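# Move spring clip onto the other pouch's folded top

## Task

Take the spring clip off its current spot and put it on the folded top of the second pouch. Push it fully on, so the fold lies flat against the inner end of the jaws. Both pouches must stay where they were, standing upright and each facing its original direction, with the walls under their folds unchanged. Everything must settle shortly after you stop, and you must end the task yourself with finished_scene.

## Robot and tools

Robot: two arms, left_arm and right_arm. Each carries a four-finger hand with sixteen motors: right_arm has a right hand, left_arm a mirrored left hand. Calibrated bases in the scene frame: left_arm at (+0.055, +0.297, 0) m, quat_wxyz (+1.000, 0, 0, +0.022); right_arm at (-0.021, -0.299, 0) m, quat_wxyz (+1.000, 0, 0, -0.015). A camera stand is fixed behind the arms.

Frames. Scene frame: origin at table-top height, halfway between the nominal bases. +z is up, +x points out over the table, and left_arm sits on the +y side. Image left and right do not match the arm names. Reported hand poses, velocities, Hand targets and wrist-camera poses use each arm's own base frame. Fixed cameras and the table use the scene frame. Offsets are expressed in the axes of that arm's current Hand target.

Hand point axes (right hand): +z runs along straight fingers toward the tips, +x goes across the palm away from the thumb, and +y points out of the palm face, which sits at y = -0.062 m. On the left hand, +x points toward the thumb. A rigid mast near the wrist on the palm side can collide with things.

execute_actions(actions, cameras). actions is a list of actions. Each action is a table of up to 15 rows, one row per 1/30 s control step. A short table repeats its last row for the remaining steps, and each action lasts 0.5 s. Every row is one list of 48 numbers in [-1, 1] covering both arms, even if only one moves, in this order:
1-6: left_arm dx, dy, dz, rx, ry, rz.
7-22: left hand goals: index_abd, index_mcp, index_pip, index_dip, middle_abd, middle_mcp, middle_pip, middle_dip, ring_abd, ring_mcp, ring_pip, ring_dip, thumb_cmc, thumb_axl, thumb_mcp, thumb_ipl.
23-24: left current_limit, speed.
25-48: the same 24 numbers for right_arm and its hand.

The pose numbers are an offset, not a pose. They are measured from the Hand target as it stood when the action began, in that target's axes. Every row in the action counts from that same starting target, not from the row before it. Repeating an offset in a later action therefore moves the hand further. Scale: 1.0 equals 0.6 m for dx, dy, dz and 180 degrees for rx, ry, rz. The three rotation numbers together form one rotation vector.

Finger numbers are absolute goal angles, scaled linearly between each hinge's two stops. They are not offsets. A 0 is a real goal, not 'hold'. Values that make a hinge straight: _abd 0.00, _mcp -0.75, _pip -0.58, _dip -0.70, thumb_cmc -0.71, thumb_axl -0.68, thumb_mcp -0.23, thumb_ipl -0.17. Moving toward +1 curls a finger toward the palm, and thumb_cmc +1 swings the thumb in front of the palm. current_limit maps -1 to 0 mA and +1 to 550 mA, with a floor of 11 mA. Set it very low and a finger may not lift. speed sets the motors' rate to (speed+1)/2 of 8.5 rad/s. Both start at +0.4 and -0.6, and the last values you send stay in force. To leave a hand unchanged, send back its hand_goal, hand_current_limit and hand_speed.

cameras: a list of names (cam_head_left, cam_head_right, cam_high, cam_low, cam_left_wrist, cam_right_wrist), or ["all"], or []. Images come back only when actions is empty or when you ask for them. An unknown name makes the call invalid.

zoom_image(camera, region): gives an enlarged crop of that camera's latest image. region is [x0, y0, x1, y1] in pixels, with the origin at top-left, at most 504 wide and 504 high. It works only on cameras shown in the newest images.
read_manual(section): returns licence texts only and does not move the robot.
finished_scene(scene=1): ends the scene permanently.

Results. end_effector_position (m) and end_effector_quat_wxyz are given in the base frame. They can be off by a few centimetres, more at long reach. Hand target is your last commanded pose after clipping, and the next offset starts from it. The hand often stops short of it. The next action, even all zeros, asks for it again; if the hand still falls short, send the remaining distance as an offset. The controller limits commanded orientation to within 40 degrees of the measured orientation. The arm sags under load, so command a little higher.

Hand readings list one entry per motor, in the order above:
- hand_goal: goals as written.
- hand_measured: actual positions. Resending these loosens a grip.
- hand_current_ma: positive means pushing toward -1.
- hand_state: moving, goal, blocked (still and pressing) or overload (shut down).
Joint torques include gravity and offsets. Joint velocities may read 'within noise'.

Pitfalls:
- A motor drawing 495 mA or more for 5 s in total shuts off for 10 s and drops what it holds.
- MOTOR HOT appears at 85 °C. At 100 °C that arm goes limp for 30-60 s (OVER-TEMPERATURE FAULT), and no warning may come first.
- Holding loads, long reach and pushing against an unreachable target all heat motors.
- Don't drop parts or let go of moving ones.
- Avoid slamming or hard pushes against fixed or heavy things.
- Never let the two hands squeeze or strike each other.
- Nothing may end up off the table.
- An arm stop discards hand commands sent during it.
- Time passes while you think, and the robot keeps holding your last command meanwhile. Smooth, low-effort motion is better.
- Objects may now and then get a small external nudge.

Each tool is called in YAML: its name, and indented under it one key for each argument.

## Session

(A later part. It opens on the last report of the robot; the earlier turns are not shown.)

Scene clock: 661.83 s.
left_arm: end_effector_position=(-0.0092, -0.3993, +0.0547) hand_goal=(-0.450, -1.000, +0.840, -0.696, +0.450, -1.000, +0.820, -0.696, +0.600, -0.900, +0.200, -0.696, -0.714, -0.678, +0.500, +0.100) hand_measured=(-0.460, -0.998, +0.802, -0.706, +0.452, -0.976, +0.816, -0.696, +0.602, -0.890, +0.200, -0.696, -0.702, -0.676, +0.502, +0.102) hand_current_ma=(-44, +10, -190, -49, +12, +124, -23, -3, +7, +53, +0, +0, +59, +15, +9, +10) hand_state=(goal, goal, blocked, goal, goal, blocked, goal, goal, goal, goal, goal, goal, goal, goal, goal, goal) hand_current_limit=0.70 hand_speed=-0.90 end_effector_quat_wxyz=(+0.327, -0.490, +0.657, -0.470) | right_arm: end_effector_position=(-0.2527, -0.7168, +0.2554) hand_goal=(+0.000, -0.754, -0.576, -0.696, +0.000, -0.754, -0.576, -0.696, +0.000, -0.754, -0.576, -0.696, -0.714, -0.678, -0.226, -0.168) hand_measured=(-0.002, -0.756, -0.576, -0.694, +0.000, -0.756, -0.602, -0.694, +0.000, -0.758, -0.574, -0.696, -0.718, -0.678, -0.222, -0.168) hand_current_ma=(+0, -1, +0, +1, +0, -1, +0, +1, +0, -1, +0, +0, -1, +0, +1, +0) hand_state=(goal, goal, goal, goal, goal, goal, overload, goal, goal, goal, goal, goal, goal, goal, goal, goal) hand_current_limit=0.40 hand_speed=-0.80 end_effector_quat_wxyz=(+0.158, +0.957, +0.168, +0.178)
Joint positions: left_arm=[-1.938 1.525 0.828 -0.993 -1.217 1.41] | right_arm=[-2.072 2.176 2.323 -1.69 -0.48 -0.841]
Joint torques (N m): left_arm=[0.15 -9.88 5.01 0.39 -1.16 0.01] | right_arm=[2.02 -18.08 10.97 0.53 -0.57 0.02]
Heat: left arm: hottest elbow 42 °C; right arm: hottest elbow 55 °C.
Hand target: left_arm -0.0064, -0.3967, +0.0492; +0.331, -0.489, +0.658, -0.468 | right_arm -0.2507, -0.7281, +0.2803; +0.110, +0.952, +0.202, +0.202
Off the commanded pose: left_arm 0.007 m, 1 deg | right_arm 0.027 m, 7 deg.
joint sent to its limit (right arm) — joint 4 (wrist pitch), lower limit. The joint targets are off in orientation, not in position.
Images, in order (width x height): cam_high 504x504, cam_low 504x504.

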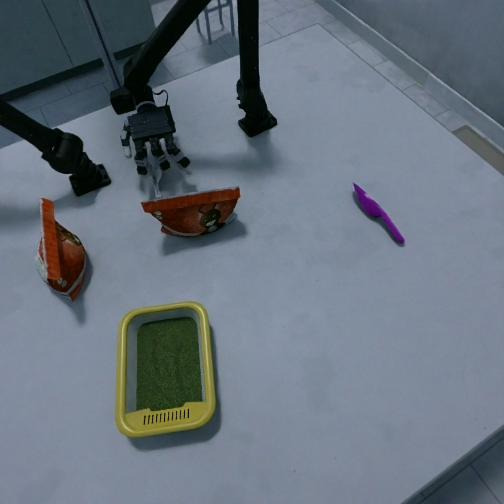

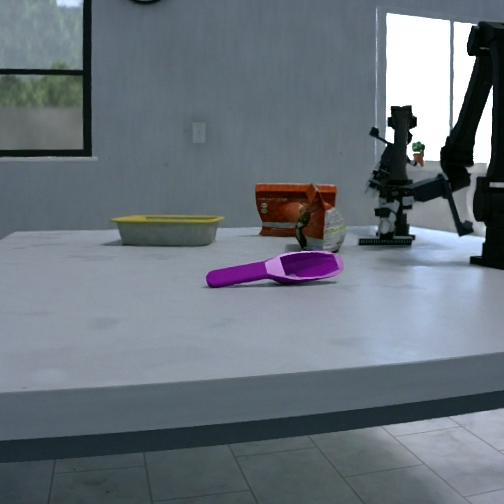

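execute_actions:
  actions:
    - [[0,0,0,0,0,0,-0.7,-1.0,0.82,-0.696,0.7,-1.0,0.82,-0.696,0.6,-0.9,0.2,-0.696,-0.714,-0.678,0.5,0.1,0.5,-0.85,0,0,0,0,0,0,0,-0.754,-0.576,-0.696,0,-0.754,-0.576,-0.696,0,-0.754,-0.576,-0.696,-0.714,-0.678,-0.226,-0.168,0.4,-0.8]]
    - [[0,0,0,0,0,0,-0.7,-1.0,0.89,-0.696,0.7,-1.0,0.89,-0.696,0.6,-0.9,0.2,-0.696,-0.714,-0.678,0.5,0.1,1.0,-0.85,0,0,0,0,0,0,0,-0.754,-0.576,-0.696,0,-0.754,-0.576,-0.696,0,-0.754,-0.576,-0.696,-0.714,-0.678,-0.226,-0.168,0.4,-0.8]]
    - [[0,0,0,0,0,0,-0.6,-1.0,0.91,-0.696,0.6,-1.0,0.91,-0.696,0.6,-0.9,0.2,-0.696,-0.714,-0.678,0.5,0.1,1.0,-0.85,0,0,0,0,0,0,0,-0.754,-0.576,-0.696,0,-0.754,-0.576,-0.696,0,-0.754,-0.576,-0.696,-0.714,-0.678,-0.226,-0.168,0.4,-0.8]]
    - [[0,0,0,0,0,0,-0.45,-1.0,0.925,-0.696,0.45,-1.0,0.92,-0.696,0.6,-0.9,0.2,-0.696,-0.714,-0.678,0.5,0.1,1.0,-0.85,0,0,0,0,0,0,0,-0.754,-0.576,-0.696,0,-0.754,-0.576,-0.696,0,-0.754,-0.576,-0.696,-0.714,-0.678,-0.226,-0.168,0.4,-0.8]]
    - [[0,0,0,0,0,0,-0.3,-1.0,0.925,-0.696,0.3,-1.0,0.92,-0.696,0.6,-0.9,0.2,-0.696,-0.714,-0.678,0.5,0.1,1.0,-0.85,0,0,0,0,0,0,0,-0.754,-0.576,-0.696,0,-0.754,-0.576,-0.696,0,-0.754,-0.576,-0.696,-0.714,-0.678,-0.226,-0.168,0.4,-0.8]]
  cameras: ["cam_high", "cam_low"]

zoom_image:
  camera: "cam_low"
  region: [350, 195, 420, 265]

zoom_image:
  camera: "cam_high"
  region: [120, 155, 180, 215]

Scene clock: 665.23 s.
left_arm: end_effector_position=(-0.0092, -0.3993, +0.0547) hand_goal=(-0.300, -1.000, +0.924, -0.696, +0.300, -1.000, +0.920, -0.696, +0.600, -0.900, +0.200, -0.696, -0.714, -0.678, +0.500, +0.100) hand_measured=(-0.346, -0.998, +0.840, -0.724, +0.346, -0.986, +0.846, -0.732, +0.602, -0.890, +0.200, -0.696, -0.702, -0.676, +0.502, +0.102) hand_current_ma=(-200, +15, -418, -142, +194, +73, -369, -176, +7, +53, +0, +0, +59, +15, +9, +10) hand_state=(blocked, goal, blocked, blocked, blocked, goal, blocked, blocked, goal, goal, goal, goal, goal, goal, goal, goal) hand_current_limit=1.00 hand_speed=-0.85 end_effector_quat_wxyz=(+0.327, -0.490, +0.657, -0.470) | right_arm: end_effector_position=(-0.2527, -0.7168, +0.2554) hand_goal=(+0.000, -0.754, -0.576, -0.696, +0.000, -0.754, -0.576, -0.696, +0.000, -0.754, -0.576, -0.696, -0.714, -0.678, -0.226, -0.168) hand_measured=(-0.002, -0.756, -0.576, -0.694, +0.000, -0.756, -0.602, -0.694, +0.000, -0.758, -0.574, -0.696, -0.718, -0.678, -0.222, -0.168) hand_current_ma=(+0, -1, +0, +1, +0, -1, +0, +1, +0, -1, +0, +0, -1, +0, +1, +0) hand_state=(goal, goal, goal, goal, goal, goal, overload, goal, goal, goal, goal, goal, goal, goal, goal, goal) hand_current_limit=0.40 hand_speed=-0.80 end_effector_quat_wxyz=(+0.158, +0.957, +0.168, +0.178)
Joint positions: left_arm=[-1.938 1.525 0.828 -0.993 -1.217 1.41] | right_arm=[-2.072 2.176 2.323 -1.69 -0.48 -0.841]
Joint torques (N m): left_arm=[0.09 -9.99 5.08 0.36 -1.16 0.02] | right_arm=[1.73 -17.79 11.06 0.47 -0.59 0.01]
Heat: left arm: hottest elbow 42 °C; right arm: hottest elbow 55 °C.
Hand target: left_arm -0.0064, -0.3967, +0.0492; +0.331, -0.489, +0.658, -0.468 | right_arm -0.2507, -0.7281, +0.2803; +0.110, +0.952, +0.202, +0.202
Off the commanded pose: left_arm 0.007 m, 1 deg | right_arm 0.027 m, 7 deg.
joint sent to its limit (right arm) — joint 4 (wrist pitch), lower limit. The joint targets are off in orientation, not in position.
Images, in order (width x height): cam_high 504x504, cam_low 504x504.

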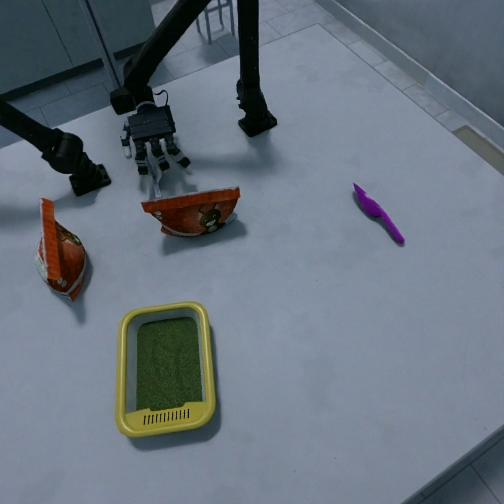

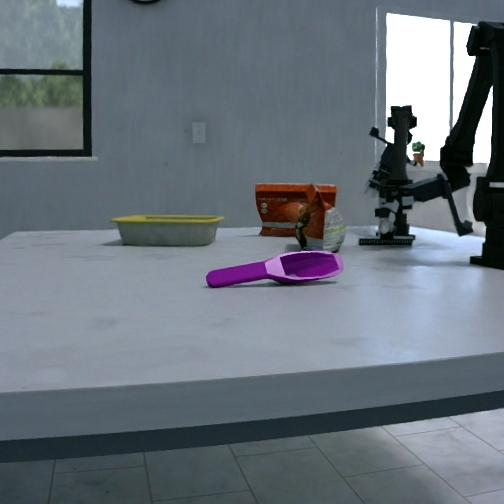

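Scaled by 7.200 from the camera's 504x504 image, which has a finer 720x720 frame.

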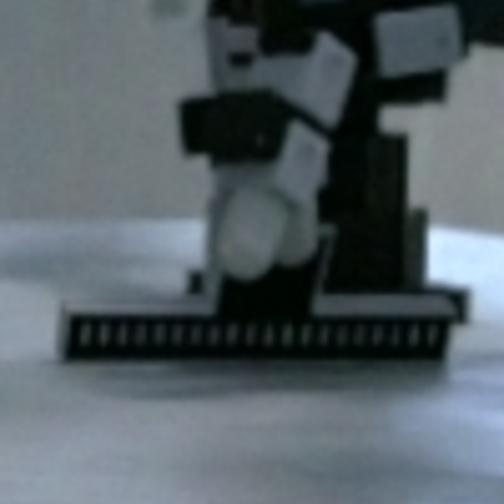

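Scaled by 8.400 from the camera's 504x504 image, which has a finer 720x720 frame.

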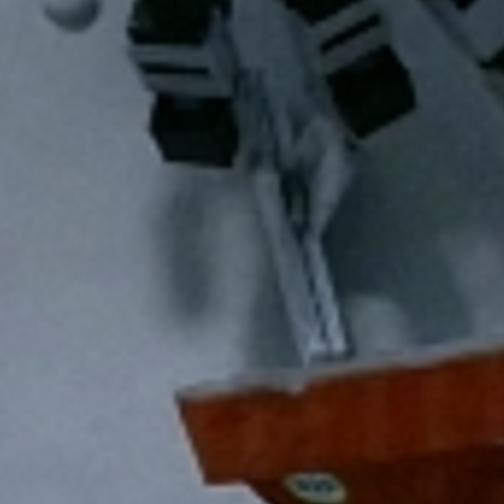

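execute_actions:
  actions:
    - [[0,0,0,0,0,0,-0.18,-1.0,0.905,-0.696,0.18,-1.0,0.885,-0.696,0.6,-0.9,0.2,-0.696,-0.714,-0.678,0.5,0.1,1.0,-0.85,0,0,0,0,0,0,0,-0.754,-0.576,-0.696,0,-0.754,-0.576,-0.696,0,-0.754,-0.576,-0.696,-0.714,-0.678,-0.226,-0.168,0.4,-0.8]]
    - [[0,0,0,0,0,0,-0.1,-1.0,0.89,-0.696,0.1,-1.0,0.865,-0.696,0.6,-0.9,0.2,-0.696,-0.714,-0.678,0.5,0.1,1.0,-0.85,0,0,0,0,0,0,0,-0.754,-0.576,-0.696,0,-0.754,-0.576,-0.696,0,-0.754,-0.576,-0.696,-0.714,-0.678,-0.226,-0.168,0.4,-0.8]]
  cameras: ["cam_high"]

zoom_image:
  camera: "cam_high"
  region: [120, 155, 180, 215]

Scene clock: 666.67 s.
left_arm: end_effector_position=(-0.0091, -0.3993, +0.0548) hand_goal=(-0.100, -1.000, +0.890, -0.696, +0.100, -1.000, +0.864, -0.696, +0.600, -0.900, +0.200, -0.696, -0.714, -0.678, +0.500, +0.100) hand_measured=(-0.182, -0.998, +0.822, -0.724, +0.180, -0.986, +0.820, -0.732, +0.602, -0.890, +0.200, -0.696, -0.702, -0.676, +0.502, +0.102) hand_current_ma=(-355, +8, -337, -142, +345, +75, -214, -176, +7, +53, +0, +0, +59, +15, +9, +10) hand_state=(blocked, goal, blocked, blocked, blocked, goal, blocked, blocked, goal, goal, goal, goal, goal, goal, goal, goal) hand_current_limit=1.00 hand_speed=-0.85 end_effector_quat_wxyz=(+0.327, -0.490, +0.657, -0.471) | right_arm: end_effector_position=(-0.2527, -0.7168, +0.2554) hand_goal=(+0.000, -0.754, -0.576, -0.696, +0.000, -0.754, -0.576, -0.696, +0.000, -0.754, -0.576, -0.696, -0.714, -0.678, -0.226, -0.168) hand_measured=(-0.002, -0.756, -0.576, -0.694, +0.000, -0.756, -0.602, -0.694, +0.000, -0.758, -0.574, -0.696, -0.718, -0.678, -0.222, -0.168) hand_current_ma=(+0, -1, +0, +1, +0, -1, +0, +1, +0, -1, +0, +0, -1, +0, +1, +0) hand_state=(goal, goal, goal, goal, goal, goal, overload, goal, goal, goal, goal, goal, goal, goal, goal, goal) hand_current_limit=0.40 hand_speed=-0.80 end_effector_quat_wxyz=(+0.158, +0.957, +0.168, +0.178)
Joint positions: left_arm=[-1.938 1.525 0.828 -0.993 -1.218 1.41] | right_arm=[-2.072 2.176 2.323 -1.69 -0.48 -0.841]
Joint torques (N m): left_arm=[-0.09 -9.93 5.05 0.35 -1.14 0.02] | right_arm=[1.67 -18.49 11.1 0.58 -0.64 0.03]
Heat: left arm: hottest elbow 42 °C; right arm: hottest elbow 55 °C.
Hand target: left_arm -0.0064, -0.3967, +0.0492; +0.331, -0.489, +0.658, -0.468 | right_arm -0.2507, -0.7281, +0.2803; +0.110, +0.952, +0.202, +0.202
Off the commanded pose: left_arm 0.007 m, 1 deg | right_arm 0.027 m, 7 deg.
joint sent to its limit (right arm) — joint 4 (wrist pitch), lower limit. The joint targets are off in orientation, not in position.
Images, in order (width x height): cam_high 504x504.

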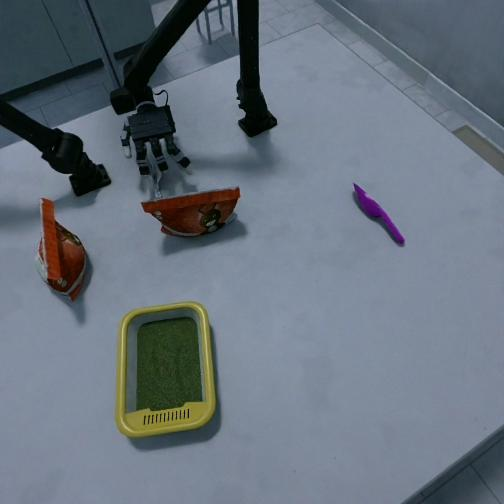

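Scaled by 8.400 from the camera's 504x504 image, which has a finer 720x720 frame.

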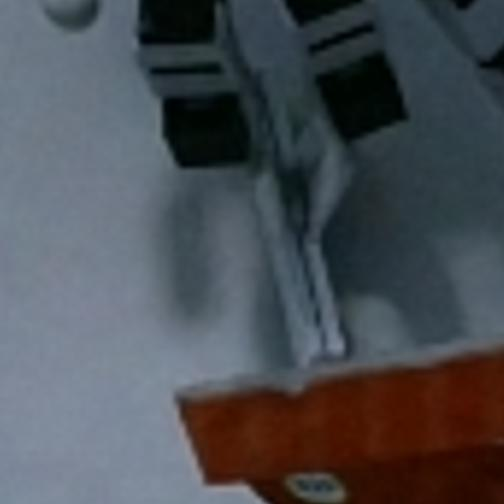

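execute_actions:
  actions:
    - [[0,0,0,0,0,0,-0.02,-1.0,0.872,-0.696,0.02,-1.0,0.845,-0.696,0.6,-0.9,0.2,-0.696,-0.714,-0.678,0.5,0.1,1.0,-0.85,0,0,0,0,0,0,0,-0.754,-0.576,-0.696,0,-0.754,-0.576,-0.696,0,-0.754,-0.576,-0.696,-0.714,-0.678,-0.226,-0.168,0.4,-0.8]]
  cameras: ["cam_high"]

zoom_image:
  camera: "cam_high"
  region: [120, 155, 180, 215]

Scene clock: 667.53 s.
left_arm: end_effector_position=(-0.0089, -0.3994, +0.0549) hand_goal=(-0.020, -1.000, +0.872, -0.696, +0.020, -1.000, +0.844, -0.696, +0.600, -0.900, +0.200, -0.696, -0.714, -0.678, +0.500, +0.100) hand_measured=(-0.112, -0.998, +0.816, -0.724, +0.106, -0.988, +0.814, -0.726, +0.602, -0.890, +0.200, -0.696, -0.702, -0.676, +0.502, +0.102) hand_current_ma=(-398, +9, -274, -142, +374, +65, -144, -149, +7, +53, +0, +0, +59, +15, +9, +10) hand_state=(blocked, goal, blocked, blocked, blocked, goal, blocked, blocked, goal, goal, goal, goal, goal, goal, goal, goal) hand_current_limit=1.00 hand_speed=-0.85 end_effector_quat_wxyz=(+0.327, -0.490, +0.657, -0.471) | right_arm: end_effector_position=(-0.2527, -0.7168, +0.2554) hand_goal=(+0.000, -0.754, -0.576, -0.696, +0.000, -0.754, -0.576, -0.696, +0.000, -0.754, -0.576, -0.696, -0.714, -0.678, -0.226, -0.168) hand_measured=(-0.002, -0.756, -0.576, -0.694, +0.000, -0.756, -0.602, -0.694, +0.000, -0.758, -0.574, -0.696, -0.718, -0.678, -0.222, -0.168) hand_current_ma=(+0, -1, +0, +1, +0, -1, +0, +1, +0, -1, +0, +0, -1, +0, +1, +0) hand_state=(goal, goal, goal, goal, goal, goal, overload, goal, goal, goal, goal, goal, goal, goal, goal, goal) hand_current_limit=0.40 hand_speed=-0.80 end_effector_quat_wxyz=(+0.158, +0.957, +0.168, +0.178)
Joint positions: left_arm=[-1.938 1.525 0.828 -0.993 -1.219 1.41] | right_arm=[-2.072 2.176 2.323 -1.69 -0.48 -0.841]
Joint torques (N m): left_arm=[0.09 -9.99 5.05 0.4 -1.09 0.01] | right_arm=[1.85 -18.08 10.96 0.53 -0.56 0.07]
Heat: left arm: hottest elbow 42 °C; right arm: hottest elbow 55 °C.
Hand target: left_arm -0.0064, -0.3967, +0.0493; +0.331, -0.489, +0.658, -0.468 | right_arm -0.2507, -0.7281, +0.2803; +0.110, +0.952, +0.202, +0.202
Off the commanded pose: left_arm 0.007 m, 1 deg | right_arm 0.027 m, 7 deg.
joint sent to its limit (right arm) — joint 4 (wrist pitch), lower limit. The joint targets are off in orientation, not in position.
Images, in order (width x height): cam_high 504x504.

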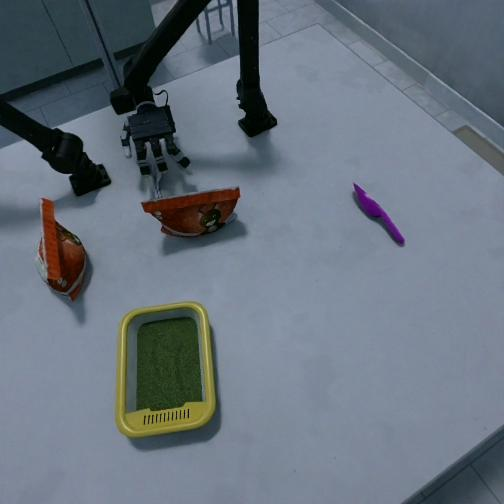

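Scaled by 8.400 from the camera's 504x504 image, which has a finer 720x720 frame.

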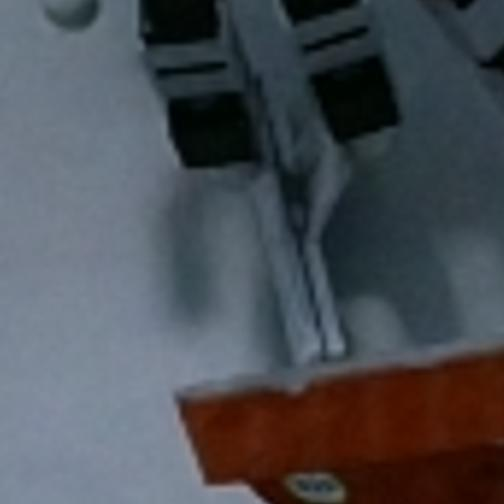

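execute_actions:
  actions:
    - [[0,0,0,0,0,0,0.06,-1.0,0.855,-0.696,-0.06,-1.0,0.825,-0.696,0.6,-0.9,0.2,-0.696,-0.714,-0.678,0.5,0.1,1.0,-0.85,0,0,0,0,0,0,0,-0.754,-0.576,-0.696,0,-0.754,-0.576,-0.696,0,-0.754,-0.576,-0.696,-0.714,-0.678,-0.226,-0.168,0.4,-0.8]]
  cameras: ["cam_high"]

zoom_image:
  camera: "cam_high"
  region: [120, 155, 180, 215]

Scene clock: 668.37 s.
left_arm: end_effector_position=(-0.0088, -0.3994, +0.0550) hand_goal=(+0.060, -1.000, +0.854, -0.696, -0.060, -1.000, +0.824, -0.696, +0.600, -0.900, +0.200, -0.696, -0.714, -0.678, +0.500, +0.100) hand_measured=(-0.038, -1.000, +0.814, -0.718, +0.026, -0.994, +0.810, -0.710, +0.602, -0.890, +0.200, -0.696, -0.702, -0.676, +0.502, +0.102) hand_current_ma=(-428, +1, -197, -107, +376, +28, -70, -69, +7, +53, +0, +0, +59, +15, +9, +10) hand_state=(blocked, goal, blocked, blocked, blocked, goal, goal, goal, goal, goal, goal, goal, goal, goal, goal, goal) hand_current_limit=1.00 hand_speed=-0.85 end_effector_quat_wxyz=(+0.327, -0.489, +0.657, -0.471) | right_arm: end_effector_position=(-0.2527, -0.7168, +0.2554) hand_goal=(+0.000, -0.754, -0.576, -0.696, +0.000, -0.754, -0.576, -0.696, +0.000, -0.754, -0.576, -0.696, -0.714, -0.678, -0.226, -0.168) hand_measured=(-0.002, -0.756, -0.576, -0.694, +0.000, -0.756, -0.602, -0.694, +0.000, -0.758, -0.574, -0.696, -0.718, -0.678, -0.222, -0.168) hand_current_ma=(+0, -1, +0, +1, +0, -1, +0, +1, +0, -1, +0, +0, -1, +0, +1, +0) hand_state=(goal, goal, goal, goal, goal, goal, overload, goal, goal, goal, goal, goal, goal, goal, goal, goal) hand_current_limit=0.40 hand_speed=-0.80 end_effector_quat_wxyz=(+0.158, +0.957, +0.168, +0.178)
Joint positions: left_arm=[-1.938 1.525 0.828 -0.993 -1.22 1.41] | right_arm=[-2.072 2.176 2.323 -1.69 -0.48 -0.841]
Joint torques (N m): left_arm=[0.03 -9.93 5 0.38 -1.04 0.02] | right_arm=[1.49 -18.37 11.15 0.49 -0.58 0.07]
Heat: left arm: hottest elbow 42 °C; right arm: hottest elbow 55 °C.
Hand target: left_arm -0.0064, -0.3967, +0.0492; +0.331, -0.489, +0.658, -0.468 | right_arm -0.2507, -0.7281, +0.2803; +0.110, +0.952, +0.202, +0.202
Off the commanded pose: left_arm 0.007 m, 1 deg | right_arm 0.027 m, 7 deg.
joint sent to its limit (right arm) — joint 4 (wrist pitch), lower limit. The joint targets are off in orientation, not in position.
Images, in order (width x height): cam_high 504x504.

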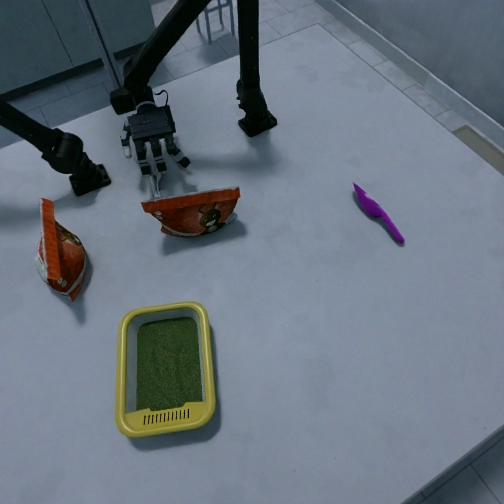

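Scaled by 8.400 from the camera's 504x504 image, which has a finer 720x720 frame.

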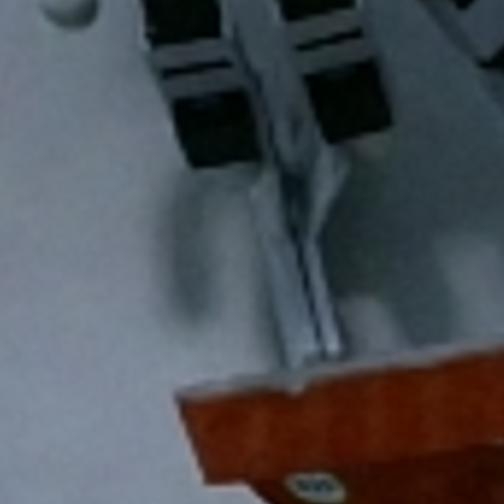

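execute_actions:
  actions:
    - [[0,0,0,0,0,0,0.12,-1.0,0.83,-0.696,-0.1,-1.0,0.80,-0.696,0.6,-0.9,0.2,-0.696,-0.714,-0.678,0.5,0.1,1.0,-0.85,0,0,0,0,0,0,0,-0.754,-0.576,-0.696,0,-0.754,-0.576,-0.696,0,-0.754,-0.576,-0.696,-0.714,-0.678,-0.226,-0.168,0.4,-0.8]]
  cameras: ["cam_high"]

zoom_image:
  camera: "cam_high"
  region: [120, 155, 180, 215]

Scene clock: 669.27 s.
left_arm: end_effector_position=(-0.0088, -0.3995, +0.0551) hand_goal=(+0.120, -1.000, +0.830, -0.696, -0.100, -1.000, +0.800, -0.696, +0.600, -0.900, +0.200, -0.696, -0.714, -0.678, +0.500, +0.100) hand_measured=(+0.048, -0.992, +0.840, -0.692, -0.030, -1.000, +0.806, -0.696, +0.602, -0.890, +0.200, -0.696, -0.702, -0.676, +0.502, +0.102) hand_current_ma=(-313, +46, +55, +19, +300, +1, +29, -2, +7, +53, +0, +0, +59, +15, +9, +10) hand_state=(blocked, goal, goal, goal, blocked, goal, goal, goal, goal, goal, goal, goal, goal, goal, goal, goal) hand_current_limit=1.00 hand_speed=-0.85 end_effector_quat_wxyz=(+0.328, -0.489, +0.657, -0.471) | right_arm: end_effector_position=(-0.2527, -0.7168, +0.2554) hand_goal=(+0.000, -0.754, -0.576, -0.696, +0.000, -0.754, -0.576, -0.696, +0.000, -0.754, -0.576, -0.696, -0.714, -0.678, -0.226, -0.168) hand_measured=(-0.002, -0.756, -0.576, -0.694, +0.000, -0.756, -0.602, -0.694, +0.000, -0.758, -0.574, -0.696, -0.718, -0.678, -0.222, -0.168) hand_current_ma=(+0, -1, +0, +1, +0, -1, +0, +1, +0, -1, +0, +0, -1, +0, +1, +0) hand_state=(goal, goal, goal, goal, goal, goal, overload, goal, goal, goal, goal, goal, goal, goal, goal, goal) hand_current_limit=0.40 hand_speed=-0.80 end_effector_quat_wxyz=(+0.158, +0.957, +0.168, +0.178)
Joint positions: left_arm=[-1.938 1.525 0.828 -0.993 -1.22 1.41] | right_arm=[-2.072 2.176 2.323 -1.69 -0.48 -0.841]
Joint torques (N m): left_arm=[0.15 -9.93 5.04 0.34 -1.02 0.01] | right_arm=[1.32 -18.37 11.23 0.57 -0.57 0.05]
Heat: left arm: hottest elbow 42 °C; right arm: hottest elbow 55 °C.
Hand target: left_arm -0.0064, -0.3966, +0.0492; +0.331, -0.489, +0.658, -0.468 | right_arm -0.2507, -0.7281, +0.2803; +0.110, +0.952, +0.202, +0.202
Off the commanded pose: left_arm 0.007 m, 1 deg | right_arm 0.027 m, 7 deg.
joint sent to its limit (right arm) — joint 4 (wrist pitch), lower limit. The joint targets are off in orientation, not in position.
Images, in order (width x height): cam_high 504x504.

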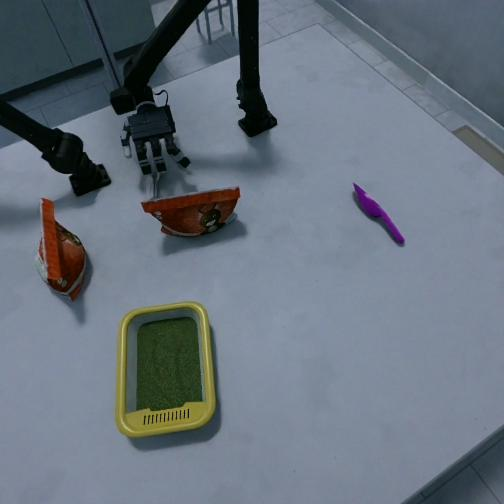

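Scaled by 8.400 from the camera's 504x504 image, which has a finer 720x720 frame.

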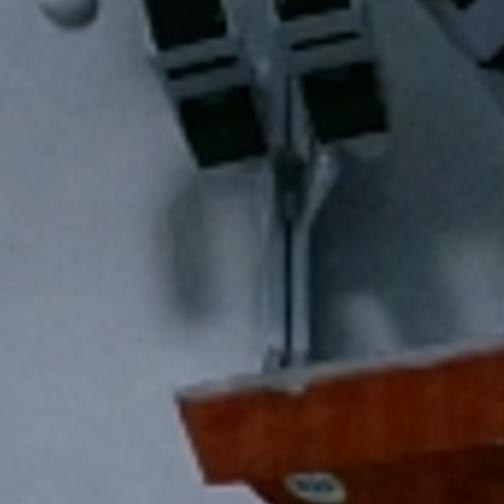

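execute_actions:
  actions:
    - [[0,0,0,0,0,0,0.1,-1.0,0.78,-0.696,-0.08,-1.0,0.85,-0.696,0.6,-0.9,0.2,-0.696,-0.714,-0.678,0.5,0.1,1.0,-0.85,0,0,0,0,0,0,0,-0.754,-0.576,-0.696,0,-0.754,-0.576,-0.696,0,-0.754,-0.576,-0.696,-0.714,-0.678,-0.226,-0.168,0.4,-0.8]]
  cameras: ["cam_high"]

zoom_image:
  camera: "cam_high"
  region: [120, 155, 180, 215]

Scene clock: 670.10 s.
left_arm: end_effector_position=(-0.0087, -0.3995, +0.0551) hand_goal=(+0.100, -1.000, +0.780, -0.696, -0.080, -1.000, +0.850, -0.696, +0.600, -0.900, +0.200, -0.696, -0.714, -0.678, +0.500, +0.100) hand_measured=(+0.048, -0.986, +0.838, -0.688, -0.032, -1.000, +0.816, -0.702, +0.602, -0.890, +0.200, -0.696, -0.702, -0.676, +0.502, +0.102) hand_current_ma=(-221, +67, +287, +42, +211, +0, -167, -30, +7, +53, +0, +0, +59, +15, +9, +10) hand_state=(blocked, goal, blocked, goal, blocked, goal, blocked, goal, goal, goal, goal, goal, goal, goal, goal, goal) hand_current_limit=1.00 hand_speed=-0.85 end_effector_quat_wxyz=(+0.328, -0.489, +0.656, -0.472) | right_arm: end_effector_position=(-0.2527, -0.7168, +0.2554) hand_goal=(+0.000, -0.754, -0.576, -0.696, +0.000, -0.754, -0.576, -0.696, +0.000, -0.754, -0.576, -0.696, -0.714, -0.678, -0.226, -0.168) hand_measured=(-0.002, -0.756, -0.576, -0.694, +0.000, -0.756, -0.602, -0.694, +0.000, -0.758, -0.574, -0.696, -0.718, -0.678, -0.222, -0.168) hand_current_ma=(+0, -1, +0, +1, +0, -1, +0, +1, +0, -1, +0, +0, -1, +0, +1, +0) hand_state=(goal, goal, goal, goal, goal, goal, overload, goal, goal, goal, goal, goal, goal, goal, goal, goal) hand_current_limit=0.40 hand_speed=-0.80 end_effector_quat_wxyz=(+0.158, +0.957, +0.168, +0.178)
Joint positions: left_arm=[-1.938 1.525 0.828 -0.993 -1.221 1.41] | right_arm=[-2.072 2.176 2.323 -1.69 -0.48 -0.841]
Joint torques (N m): left_arm=[0.03 -9.93 5.07 0.39 -1.02 0.02] | right_arm=[2.02 -18.49 11.06 0.53 -0.54 0.05]
Heat: left arm: hottest elbow 42 °C; right arm: hottest elbow 55 °C.
Hand target: left_arm -0.0064, -0.3966, +0.0492; +0.331, -0.489, +0.658, -0.468 | right_arm -0.2507, -0.7281, +0.2803; +0.110, +0.952, +0.202, +0.202
Off the commanded pose: left_arm 0.007 m, 1 deg | right_arm 0.027 m, 7 deg.
joint sent to its limit (right arm) — joint 4 (wrist pitch), lower limit. The joint targets are off in orientation, not in position.
Images, in order (width x height): cam_high 504x504.

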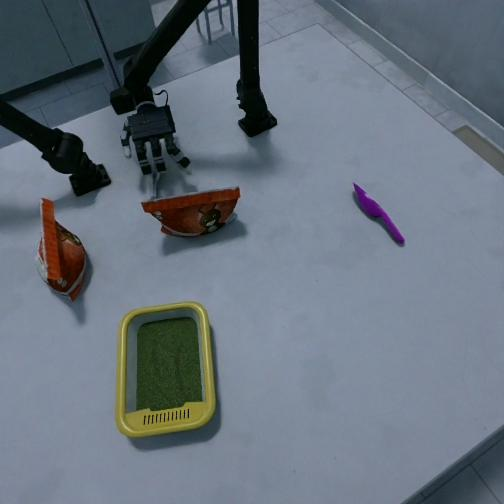

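Scaled by 8.400 from the camera's 504x504 image, which has a finer 720x720 frame.

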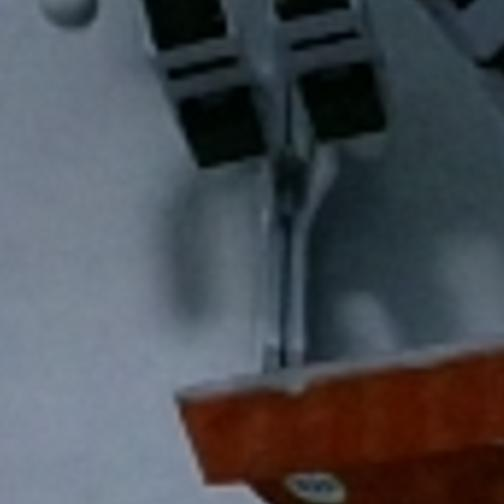

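execute_actions:
  actions:
    - [[0,0,0,0,0,0,0.08,-1.0,0.76,-0.696,-0.06,-1.0,0.875,-0.696,0.6,-0.9,0.2,-0.696,-0.714,-0.678,0.5,0.1,1.0,-0.85,0,0,0,0,0,0,0,-0.754,-0.576,-0.696,0,-0.754,-0.576,-0.696,0,-0.754,-0.576,-0.696,-0.714,-0.678,-0.226,-0.168,0.4,-0.8]]
  cameras: ["cam_high"]

zoom_image:
  camera: "cam_high"
  region: [120, 155, 180, 215]

Scene clock: 670.90 s.
left_arm: end_effector_position=(-0.0086, -0.3996, +0.0553) hand_goal=(+0.080, -1.000, +0.760, -0.696, -0.060, -1.000, +0.874, -0.696, +0.600, -0.900, +0.200, -0.696, -0.714, -0.678, +0.500, +0.100) hand_measured=(+0.048, -0.982, +0.832, -0.684, -0.028, -1.000, +0.822, -0.706, +0.602, -0.890, +0.200, -0.696, -0.702, -0.676, +0.502, +0.102) hand_current_ma=(-137, +89, +362, +54, +136, +0, -257, -51, +7, +53, +0, +0, +59, +15, +9, +10) hand_state=(blocked, goal, blocked, goal, blocked, goal, blocked, goal, goal, goal, goal, goal, goal, goal, goal, goal) hand_current_limit=1.00 hand_speed=-0.85 end_effector_quat_wxyz=(+0.328, -0.489, +0.656, -0.472) | right_arm: end_effector_position=(-0.2527, -0.7168, +0.2554) hand_goal=(+0.000, -0.754, -0.576, -0.696, +0.000, -0.754, -0.576, -0.696, +0.000, -0.754, -0.576, -0.696, -0.714, -0.678, -0.226, -0.168) hand_measured=(-0.002, -0.756, -0.576, -0.694, +0.000, -0.756, -0.602, -0.694, +0.000, -0.758, -0.574, -0.696, -0.718, -0.678, -0.222, -0.168) hand_current_ma=(+0, -1, +0, +1, +0, -1, +0, +1, +0, -1, +0, +0, -1, +0, +1, +0) hand_state=(goal, goal, goal, goal, goal, goal, overload, goal, goal, goal, goal, goal, goal, goal, goal, goal) hand_current_limit=0.40 hand_speed=-0.80 end_effector_quat_wxyz=(+0.158, +0.957, +0.168, +0.178)
Joint positions: left_arm=[-1.938 1.525 0.828 -0.993 -1.222 1.41] | right_arm=[-2.072 2.176 2.323 -1.69 -0.48 -0.841]
Joint torques (N m): left_arm=[-0.03 -10.05 5.03 0.4 -0.97 0.03] | right_arm=[1.96 -18.55 11.22 0.62 -0.59 0.1]
Heat: left arm: hottest elbow 42 °C; right arm: hottest elbow 55 °C.
Hand target: left_arm -0.0064, -0.3967, +0.0492; +0.331, -0.489, +0.658, -0.468 | right_arm -0.2507, -0.7281, +0.2803; +0.110, +0.952, +0.202, +0.202
Off the commanded pose: left_arm 0.007 m, 1 deg | right_arm 0.027 m, 7 deg.
joint sent to its limit (right arm) — joint 4 (wrist pitch), lower limit. The joint targets are off in orientation, not in position.
Images, in order (width x height): cam_high 504x504.

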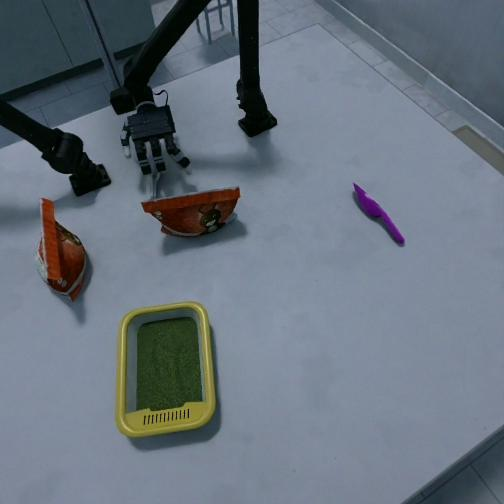

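Scaled by 8.400 from the camera's 504x504 image, which has a finer 720x720 frame.

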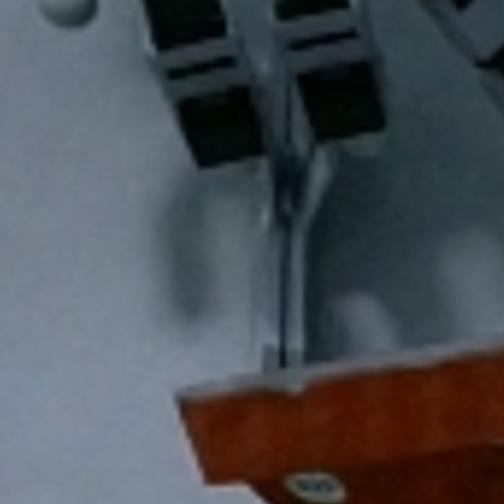

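execute_actions:
  actions:
    - [[0,0,0,0,0,0,0.08,-1.0,0.74,-0.696,-0.06,-1.0,0.89,-0.696,0.6,-0.9,0.2,-0.696,-0.714,-0.678,0.5,0.1,1.0,-0.85,0,0,0,0,0,0,0,-0.754,-0.576,-0.696,0,-0.754,-0.576,-0.696,0,-0.754,-0.576,-0.696,-0.714,-0.678,-0.226,-0.168,0.4,-0.8]]
  cameras: ["cam_high"]

zoom_image:
  camera: "cam_high"
  region: [120, 155, 180, 215]

Scene clock: 671.87 s.
left_arm: end_effector_position=(-0.0086, -0.3999, +0.0554) hand_goal=(+0.080, -1.000, +0.740, -0.696, -0.060, -1.000, +0.890, -0.696, +0.600, -0.900, +0.200, -0.696, -0.714, -0.678, +0.500, +0.100) hand_measured=(+0.048, -0.978, +0.828, -0.682, -0.028, -1.000, +0.826, -0.710, +0.602, -0.890, +0.200, -0.696, -0.702, -0.676, +0.502, +0.102) hand_current_ma=(-137, +110, +435, +67, +136, -1, -316, -66, +7, +53, +0, +0, +59, +15, +9, +10) hand_state=(blocked, blocked, blocked, goal, blocked, goal, blocked, goal, goal, goal, goal, goal, goal, goal, goal, goal) hand_current_limit=1.00 hand_speed=-0.85 end_effector_quat_wxyz=(+0.327, -0.489, +0.656, -0.473) | right_arm: end_effector_position=(-0.2527, -0.7168, +0.2554) hand_goal=(+0.000, -0.754, -0.576, -0.696, +0.000, -0.754, -0.576, -0.696, +0.000, -0.754, -0.576, -0.696, -0.714, -0.678, -0.226, -0.168) hand_measured=(-0.002, -0.756, -0.576, -0.694, +0.000, -0.756, -0.602, -0.694, +0.000, -0.758, -0.574, -0.696, -0.718, -0.678, -0.222, -0.168) hand_current_ma=(+0, -1, +0, +1, +0, -1, +0, +1, +0, -1, +0, +0, -1, +0, +1, +0) hand_state=(goal, goal, goal, goal, goal, goal, overload, goal, goal, goal, goal, goal, goal, goal, goal, goal) hand_current_limit=0.40 hand_speed=-0.80 end_effector_quat_wxyz=(+0.158, +0.957, +0.168, +0.178)
Joint positions: left_arm=[-1.938 1.525 0.828 -0.992 -1.223 1.41] | right_arm=[-2.072 2.176 2.323 -1.69 -0.48 -0.841]
Joint torques (N m): left_arm=[-0.03 -9.99 5.07 0.31 -0.92 0.02] | right_arm=[1.85 -17.9 11.14 0.51 -0.57 0.03]
Heat: left arm: hottest elbow 42 °C; right arm: hottest elbow 55 °C.
Hand target: left_arm -0.0064, -0.3967, +0.0492; +0.331, -0.489, +0.658, -0.468 | right_arm -0.2507, -0.7281, +0.2803; +0.110, +0.952, +0.202, +0.202
Off the commanded pose: left_arm 0.007 m, 1 deg | right_arm 0.027 m, 7 deg.
joint sent to its limit (right arm) — joint 4 (wrist pitch), lower limit. The joint targets are off in orientation, not in position.
Images, in order (width x height): cam_high 504x504.

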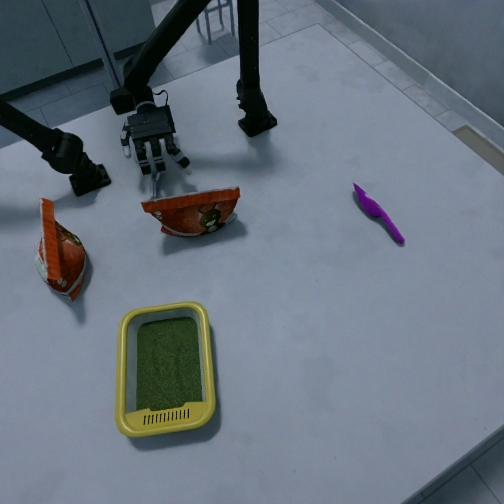

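Scaled by 8.400 from the camera's 504x504 image, which has a finer 720x720 frame.

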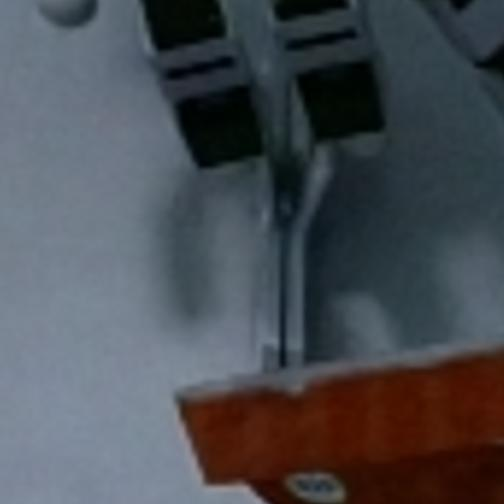

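execute_actions:
  actions:
    - [[0,0,0,0,0,0,-0.06,-1.0,0.80,-0.696,0.08,-1.0,0.86,-0.696,0.6,-0.9,0.2,-0.696,-0.714,-0.678,0.5,0.1,1.0,-0.88,0,0,0,0,0,0,0,-0.754,-0.576,-0.696,0,-0.754,-0.576,-0.696,0,-0.754,-0.576,-0.696,-0.714,-0.678,-0.226,-0.168,0.4,-0.8]]
    - [[0,0,0,0,0,0,-0.2,-1.0,0.85,-0.696,0.2,-1.0,0.87,-0.696,0.6,-0.9,0.2,-0.696,-0.714,-0.678,0.5,0.1,1.0,-0.88,0,0,0,0,0,0,0,-0.754,-0.576,-0.696,0,-0.754,-0.576,-0.696,0,-0.754,-0.576,-0.696,-0.714,-0.678,-0.226,-0.168,0.4,-0.8]]
  cameras: ["cam_high"]

zoom_image:
  camera: "cam_high"
  region: [120, 155, 180, 215]

Scene clock: 676.17 s.
left_arm: end_effector_position=(-0.0087, -0.3999, +0.0553) hand_goal=(-0.200, -1.000, +0.850, -0.696, +0.200, -1.000, +0.870, -0.696, +0.600, -0.900, +0.200, -0.696, -0.714, -0.678, +0.500, +0.100) hand_measured=(-0.226, -0.978, +0.830, -0.702, +0.230, -0.996, +0.800, -0.730, +0.602, -0.890, +0.200, -0.696, -0.702, -0.676, +0.502, +0.102) hand_current_ma=(-111, +115, -102, -32, +128, +20, -348, -167, +7, +53, +0, +0, +59, +15, +9, +10) hand_state=(blocked, blocked, blocked, goal, blocked, goal, blocked, blocked, goal, goal, goal, goal, goal, goal, goal, goal) hand_current_limit=1.00 hand_speed=-0.88 end_effector_quat_wxyz=(+0.327, -0.489, +0.656, -0.472) | right_arm: end_effector_position=(-0.2527, -0.7168, +0.2554) hand_goal=(+0.000, -0.754, -0.576, -0.696, +0.000, -0.754, -0.576, -0.696, +0.000, -0.754, -0.576, -0.696, -0.714, -0.678, -0.226, -0.168) hand_measured=(-0.002, -0.756, -0.576, -0.694, +0.000, -0.756, -0.602, -0.694, +0.000, -0.758, -0.574, -0.696, -0.718, -0.678, -0.222, -0.168) hand_current_ma=(+0, -1, +0, +1, +0, -1, +0, +1, +0, -1, +0, +0, -1, +0, +1, +0) hand_state=(goal, goal, goal, goal, goal, goal, overload, goal, goal, goal, goal, goal, goal, goal, goal, goal) hand_current_limit=0.40 hand_speed=-0.80 end_effector_quat_wxyz=(+0.158, +0.957, +0.168, +0.178)
Joint positions: left_arm=[-1.938 1.525 0.828 -0.992 -1.222 1.41] | right_arm=[-2.072 2.176 2.323 -1.69 -0.48 -0.841]
Joint torques (N m): left_arm=[0.15 -10.05 5.05 0.29 -0.96 0.02] | right_arm=[2.37 -18.26 11.12 0.55 -0.61 0.06]
Heat: left arm: hottest elbow 42 °C; right arm: hottest elbow 55 °C.
Hand target: left_arm -0.0064, -0.3967, +0.0492; +0.331, -0.489, +0.658, -0.468 | right_arm -0.2507, -0.7281, +0.2803; +0.110, +0.952, +0.202, +0.202
Off the commanded pose: left_arm 0.007 m, 1 deg | right_arm 0.027 m, 7 deg.
joint sent to its limit (right arm) — joint 4 (wrist pitch), lower limit. The joint targets are off in orientation, not in position.
Images, in order (width x height): cam_high 504x504.

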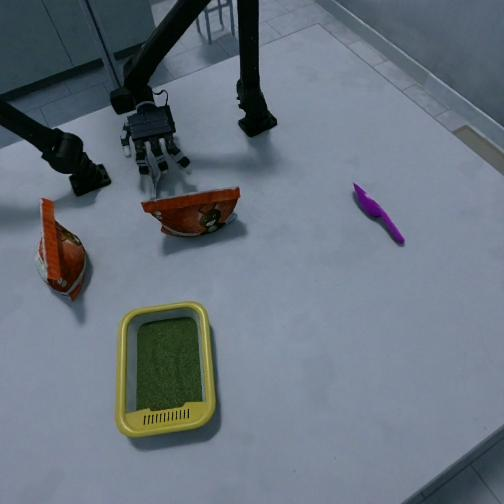

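Scaled by 8.400 from the camera's 504x504 image, which has a finer 720x720 frame.

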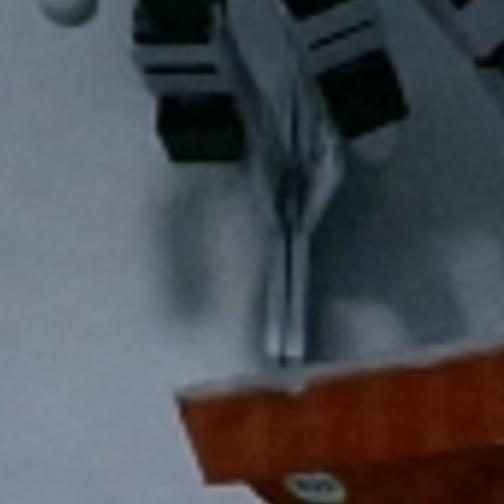

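execute_actions:
  actions:
    - [[0,0,0,0,0,0,-0.35,-1.0,0.82,-0.696,0.35,-1.0,0.87,-0.696,0.6,-0.9,0.2,-0.696,-0.714,-0.678,0.5,0.1,0.8,-0.85,0,0,0,0,0,0,0,-0.754,-0.576,-0.696,0,-0.754,-0.576,-0.696,0,-0.754,-0.576,-0.696,-0.714,-0.678,-0.226,-0.168,0.4,-0.8]]
    - [[0,0,0,0,0,0,-0.5,-1.0,0.82,-0.696,0.5,-1.0,0.89,-0.696,0.6,-0.9,0.2,-0.696,-0.714,-0.678,0.5,0.1,0.8,-0.85,0,0,0,0,0,0,0,-0.754,-0.576,-0.696,0,-0.754,-0.576,-0.696,0,-0.754,-0.576,-0.696,-0.714,-0.678,-0.226,-0.168,0.4,-0.8]]
  cameras: ["cam_high"]

zoom_image:
  camera: "cam_high"
  region: [120, 155, 180, 215]

Scene clock: 677.57 s.
left_arm: end_effector_position=(-0.0088, -0.3998, +0.0553) hand_goal=(-0.500, -1.000, +0.820, -0.696, +0.500, -1.000, +0.890, -0.696, +0.600, -0.900, +0.200, -0.696, -0.714, -0.678, +0.500, +0.100) hand_measured=(-0.498, -0.978, +0.820, -0.696, +0.500, -1.000, +0.826, -0.730, +0.602, -0.890, +0.200, -0.696, -0.702, -0.676, +0.502, +0.102) hand_current_ma=(+6, +115, +3, -1, +3, +1, -314, -165, +7, +53, +0, +0, +59, +15, +9, +10) hand_state=(goal, blocked, goal, goal, goal, goal, blocked, blocked, goal, goal, goal, goal, goal, goal, goal, goal) hand_current_limit=0.80 hand_speed=-0.85 end_effector_quat_wxyz=(+0.327, -0.489, +0.656, -0.472) | right_arm: end_effector_position=(-0.2527, -0.7168, +0.2554) hand_goal=(+0.000, -0.754, -0.576, -0.696, +0.000, -0.754, -0.576, -0.696, +0.000, -0.754, -0.576, -0.696, -0.714, -0.678, -0.226, -0.168) hand_measured=(-0.002, -0.756, -0.576, -0.694, +0.000, -0.756, -0.602, -0.694, +0.000, -0.758, -0.574, -0.696, -0.718, -0.678, -0.222, -0.168) hand_current_ma=(+0, -1, +0, +1, +0, -1, +0, +1, +0, -1, +0, +0, -1, +0, +1, +0) hand_state=(goal, goal, goal, goal, goal, goal, overload, goal, goal, goal, goal, goal, goal, goal, goal, goal) hand_current_limit=0.40 hand_speed=-0.80 end_effector_quat_wxyz=(+0.158, +0.957, +0.168, +0.178)
Joint positions: left_arm=[-1.938 1.525 0.828 -0.992 -1.221 1.41] | right_arm=[-2.072 2.176 2.323 -1.69 -0.48 -0.841]
Joint torques (N m): left_arm=[-0.09 -10.05 5.07 0.34 -1 0.02] | right_arm=[1.73 -18.02 11.1 0.49 -0.56 0.09]
Heat: left arm: hottest elbow 42 °C; right arm: hottest elbow 55 °C.
Hand target: left_arm -0.0064, -0.3967, +0.0492; +0.331, -0.489, +0.658, -0.468 | right_arm -0.2507, -0.7281, +0.2803; +0.110, +0.952, +0.202, +0.202
Off the commanded pose: left_arm 0.007 m, 1 deg | right_arm 0.027 m, 7 deg.
joint sent to its limit (right arm) — joint 4 (wrist pitch), lower limit. The joint targets are off in orientation, not in position.
Images, in order (width x height): cam_high 504x504.

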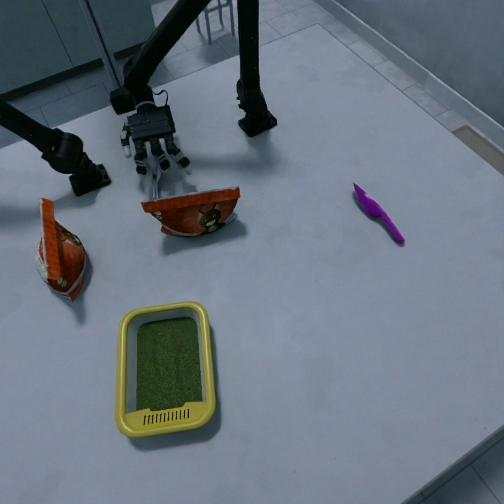

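Scaled by 8.400 from the camera's 504x504 image, which has a finer 720x720 frame.

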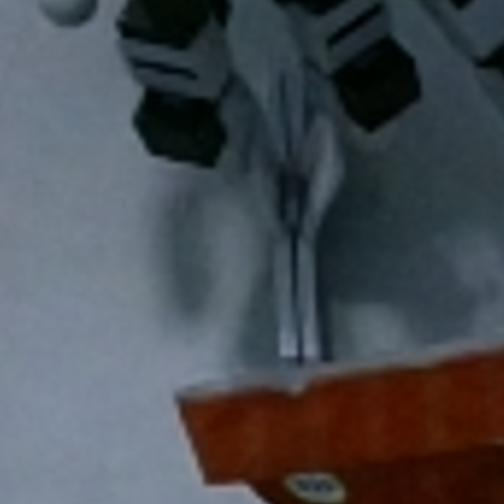

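execute_actions:
  actions:
    - [[0,0,0,0,0,0,-0.5,-1.0,0.76,-0.696,0.5,-1.0,0.91,-0.696,0.6,-0.9,0.2,-0.696,-0.714,-0.678,0.5,0.1,0.9,-0.85,0,0,0,0,0,0,0,-0.754,-0.576,-0.696,0,-0.754,-0.576,-0.696,0,-0.754,-0.576,-0.696,-0.714,-0.678,-0.226,-0.168,0.4,-0.8]]
    - [[0,0,0,0,0,0,-0.4,-1.0,0.77,-0.696,0.4,-1.0,0.90,-0.696,0.6,-0.9,0.2,-0.696,-0.714,-0.678,0.5,0.1,0.9,-0.85,0,0,0,0,0,0,0,-0.754,-0.576,-0.696,0,-0.754,-0.576,-0.696,0,-0.754,-0.576,-0.696,-0.714,-0.678,-0.226,-0.168,0.4,-0.8]]
  cameras: ["cam_high"]

zoom_image:
  camera: "cam_high"
  region: [120, 155, 180, 215]

Scene clock: 679.03 s.
left_arm: end_effector_position=(-0.0089, -0.3998, +0.0552) hand_goal=(-0.400, -1.000, +0.770, -0.696, +0.400, -1.000, +0.900, -0.696, +0.600, -0.900, +0.200, -0.696, -0.714, -0.678, +0.500, +0.100) hand_measured=(-0.420, -0.984, +0.756, -0.698, +0.412, -0.996, +0.872, -0.716, +0.602, -0.890, +0.200, -0.696, -0.702, -0.676, +0.502, +0.102) hand_current_ma=(-84, +78, -64, -14, +50, +22, -137, -101, +7, +53, +0, +0, +59, +15, +9, +10) hand_state=(goal, goal, goal, goal, goal, goal, blocked, blocked, goal, goal, goal, goal, goal, goal, goal, goal) hand_current_limit=0.90 hand_speed=-0.85 end_effector_quat_wxyz=(+0.327, -0.490, +0.656, -0.472) | right_arm: end_effector_position=(-0.2527, -0.7168, +0.2554) hand_goal=(+0.000, -0.754, -0.576, -0.696, +0.000, -0.754, -0.576, -0.696, +0.000, -0.754, -0.576, -0.696, -0.714, -0.678, -0.226, -0.168) hand_measured=(-0.002, -0.756, -0.576, -0.694, +0.000, -0.756, -0.602, -0.694, +0.000, -0.758, -0.574, -0.696, -0.718, -0.678, -0.222, -0.168) hand_current_ma=(+0, -1, +0, +1, +0, -1, +0, +1, +0, -1, +0, +0, -1, +0, +1, +0) hand_state=(goal, goal, goal, goal, goal, goal, overload, goal, goal, goal, goal, goal, goal, goal, goal, goal) hand_current_limit=0.40 hand_speed=-0.80 end_effector_quat_wxyz=(+0.158, +0.957, +0.168, +0.178)
Joint positions: left_arm=[-1.938 1.525 0.828 -0.992 -1.221 1.41] | right_arm=[-2.072 2.176 2.323 -1.69 -0.48 -0.841]
Joint torques (N m): left_arm=[0.03 -9.93 5.05 0.38 -1.02 0.01] | right_arm=[1.73 -18.26 11.07 0.53 -0.6 0.05]
Heat: left arm: hottest elbow 42 °C; right arm: hottest elbow 55 °C.
Hand target: left_arm -0.0064, -0.3967, +0.0493; +0.331, -0.489, +0.658, -0.468 | right_arm -0.2507, -0.7281, +0.2803; +0.110, +0.952, +0.202, +0.202
Off the commanded pose: left_arm 0.007 m, 1 deg | right_arm 0.027 m, 7 deg.
joint sent to its limit (right arm) — joint 4 (wrist pitch), lower limit. The joint targets are off in orientation, not in position.
Images, in order (width x height): cam_high 504x504.

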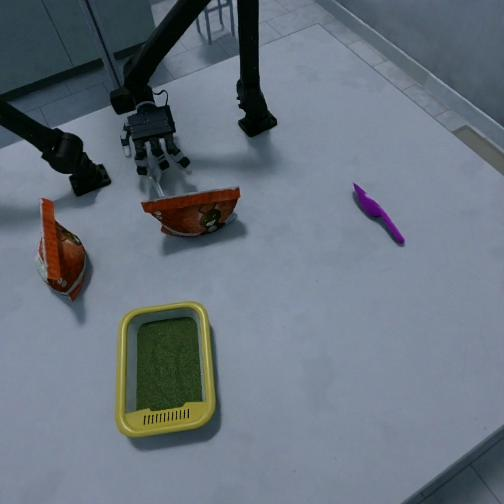

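Scaled by 8.400 from the camera's 504x504 image, which has a finer 720x720 frame.

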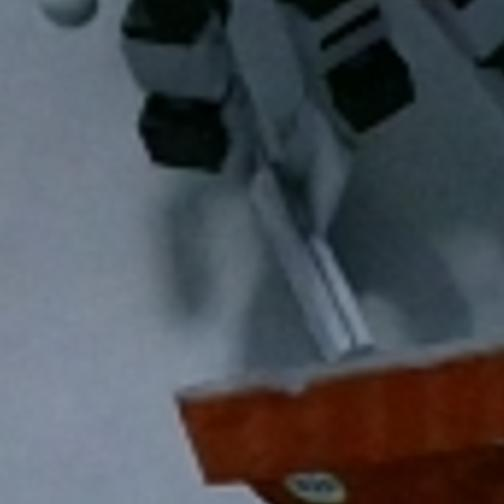

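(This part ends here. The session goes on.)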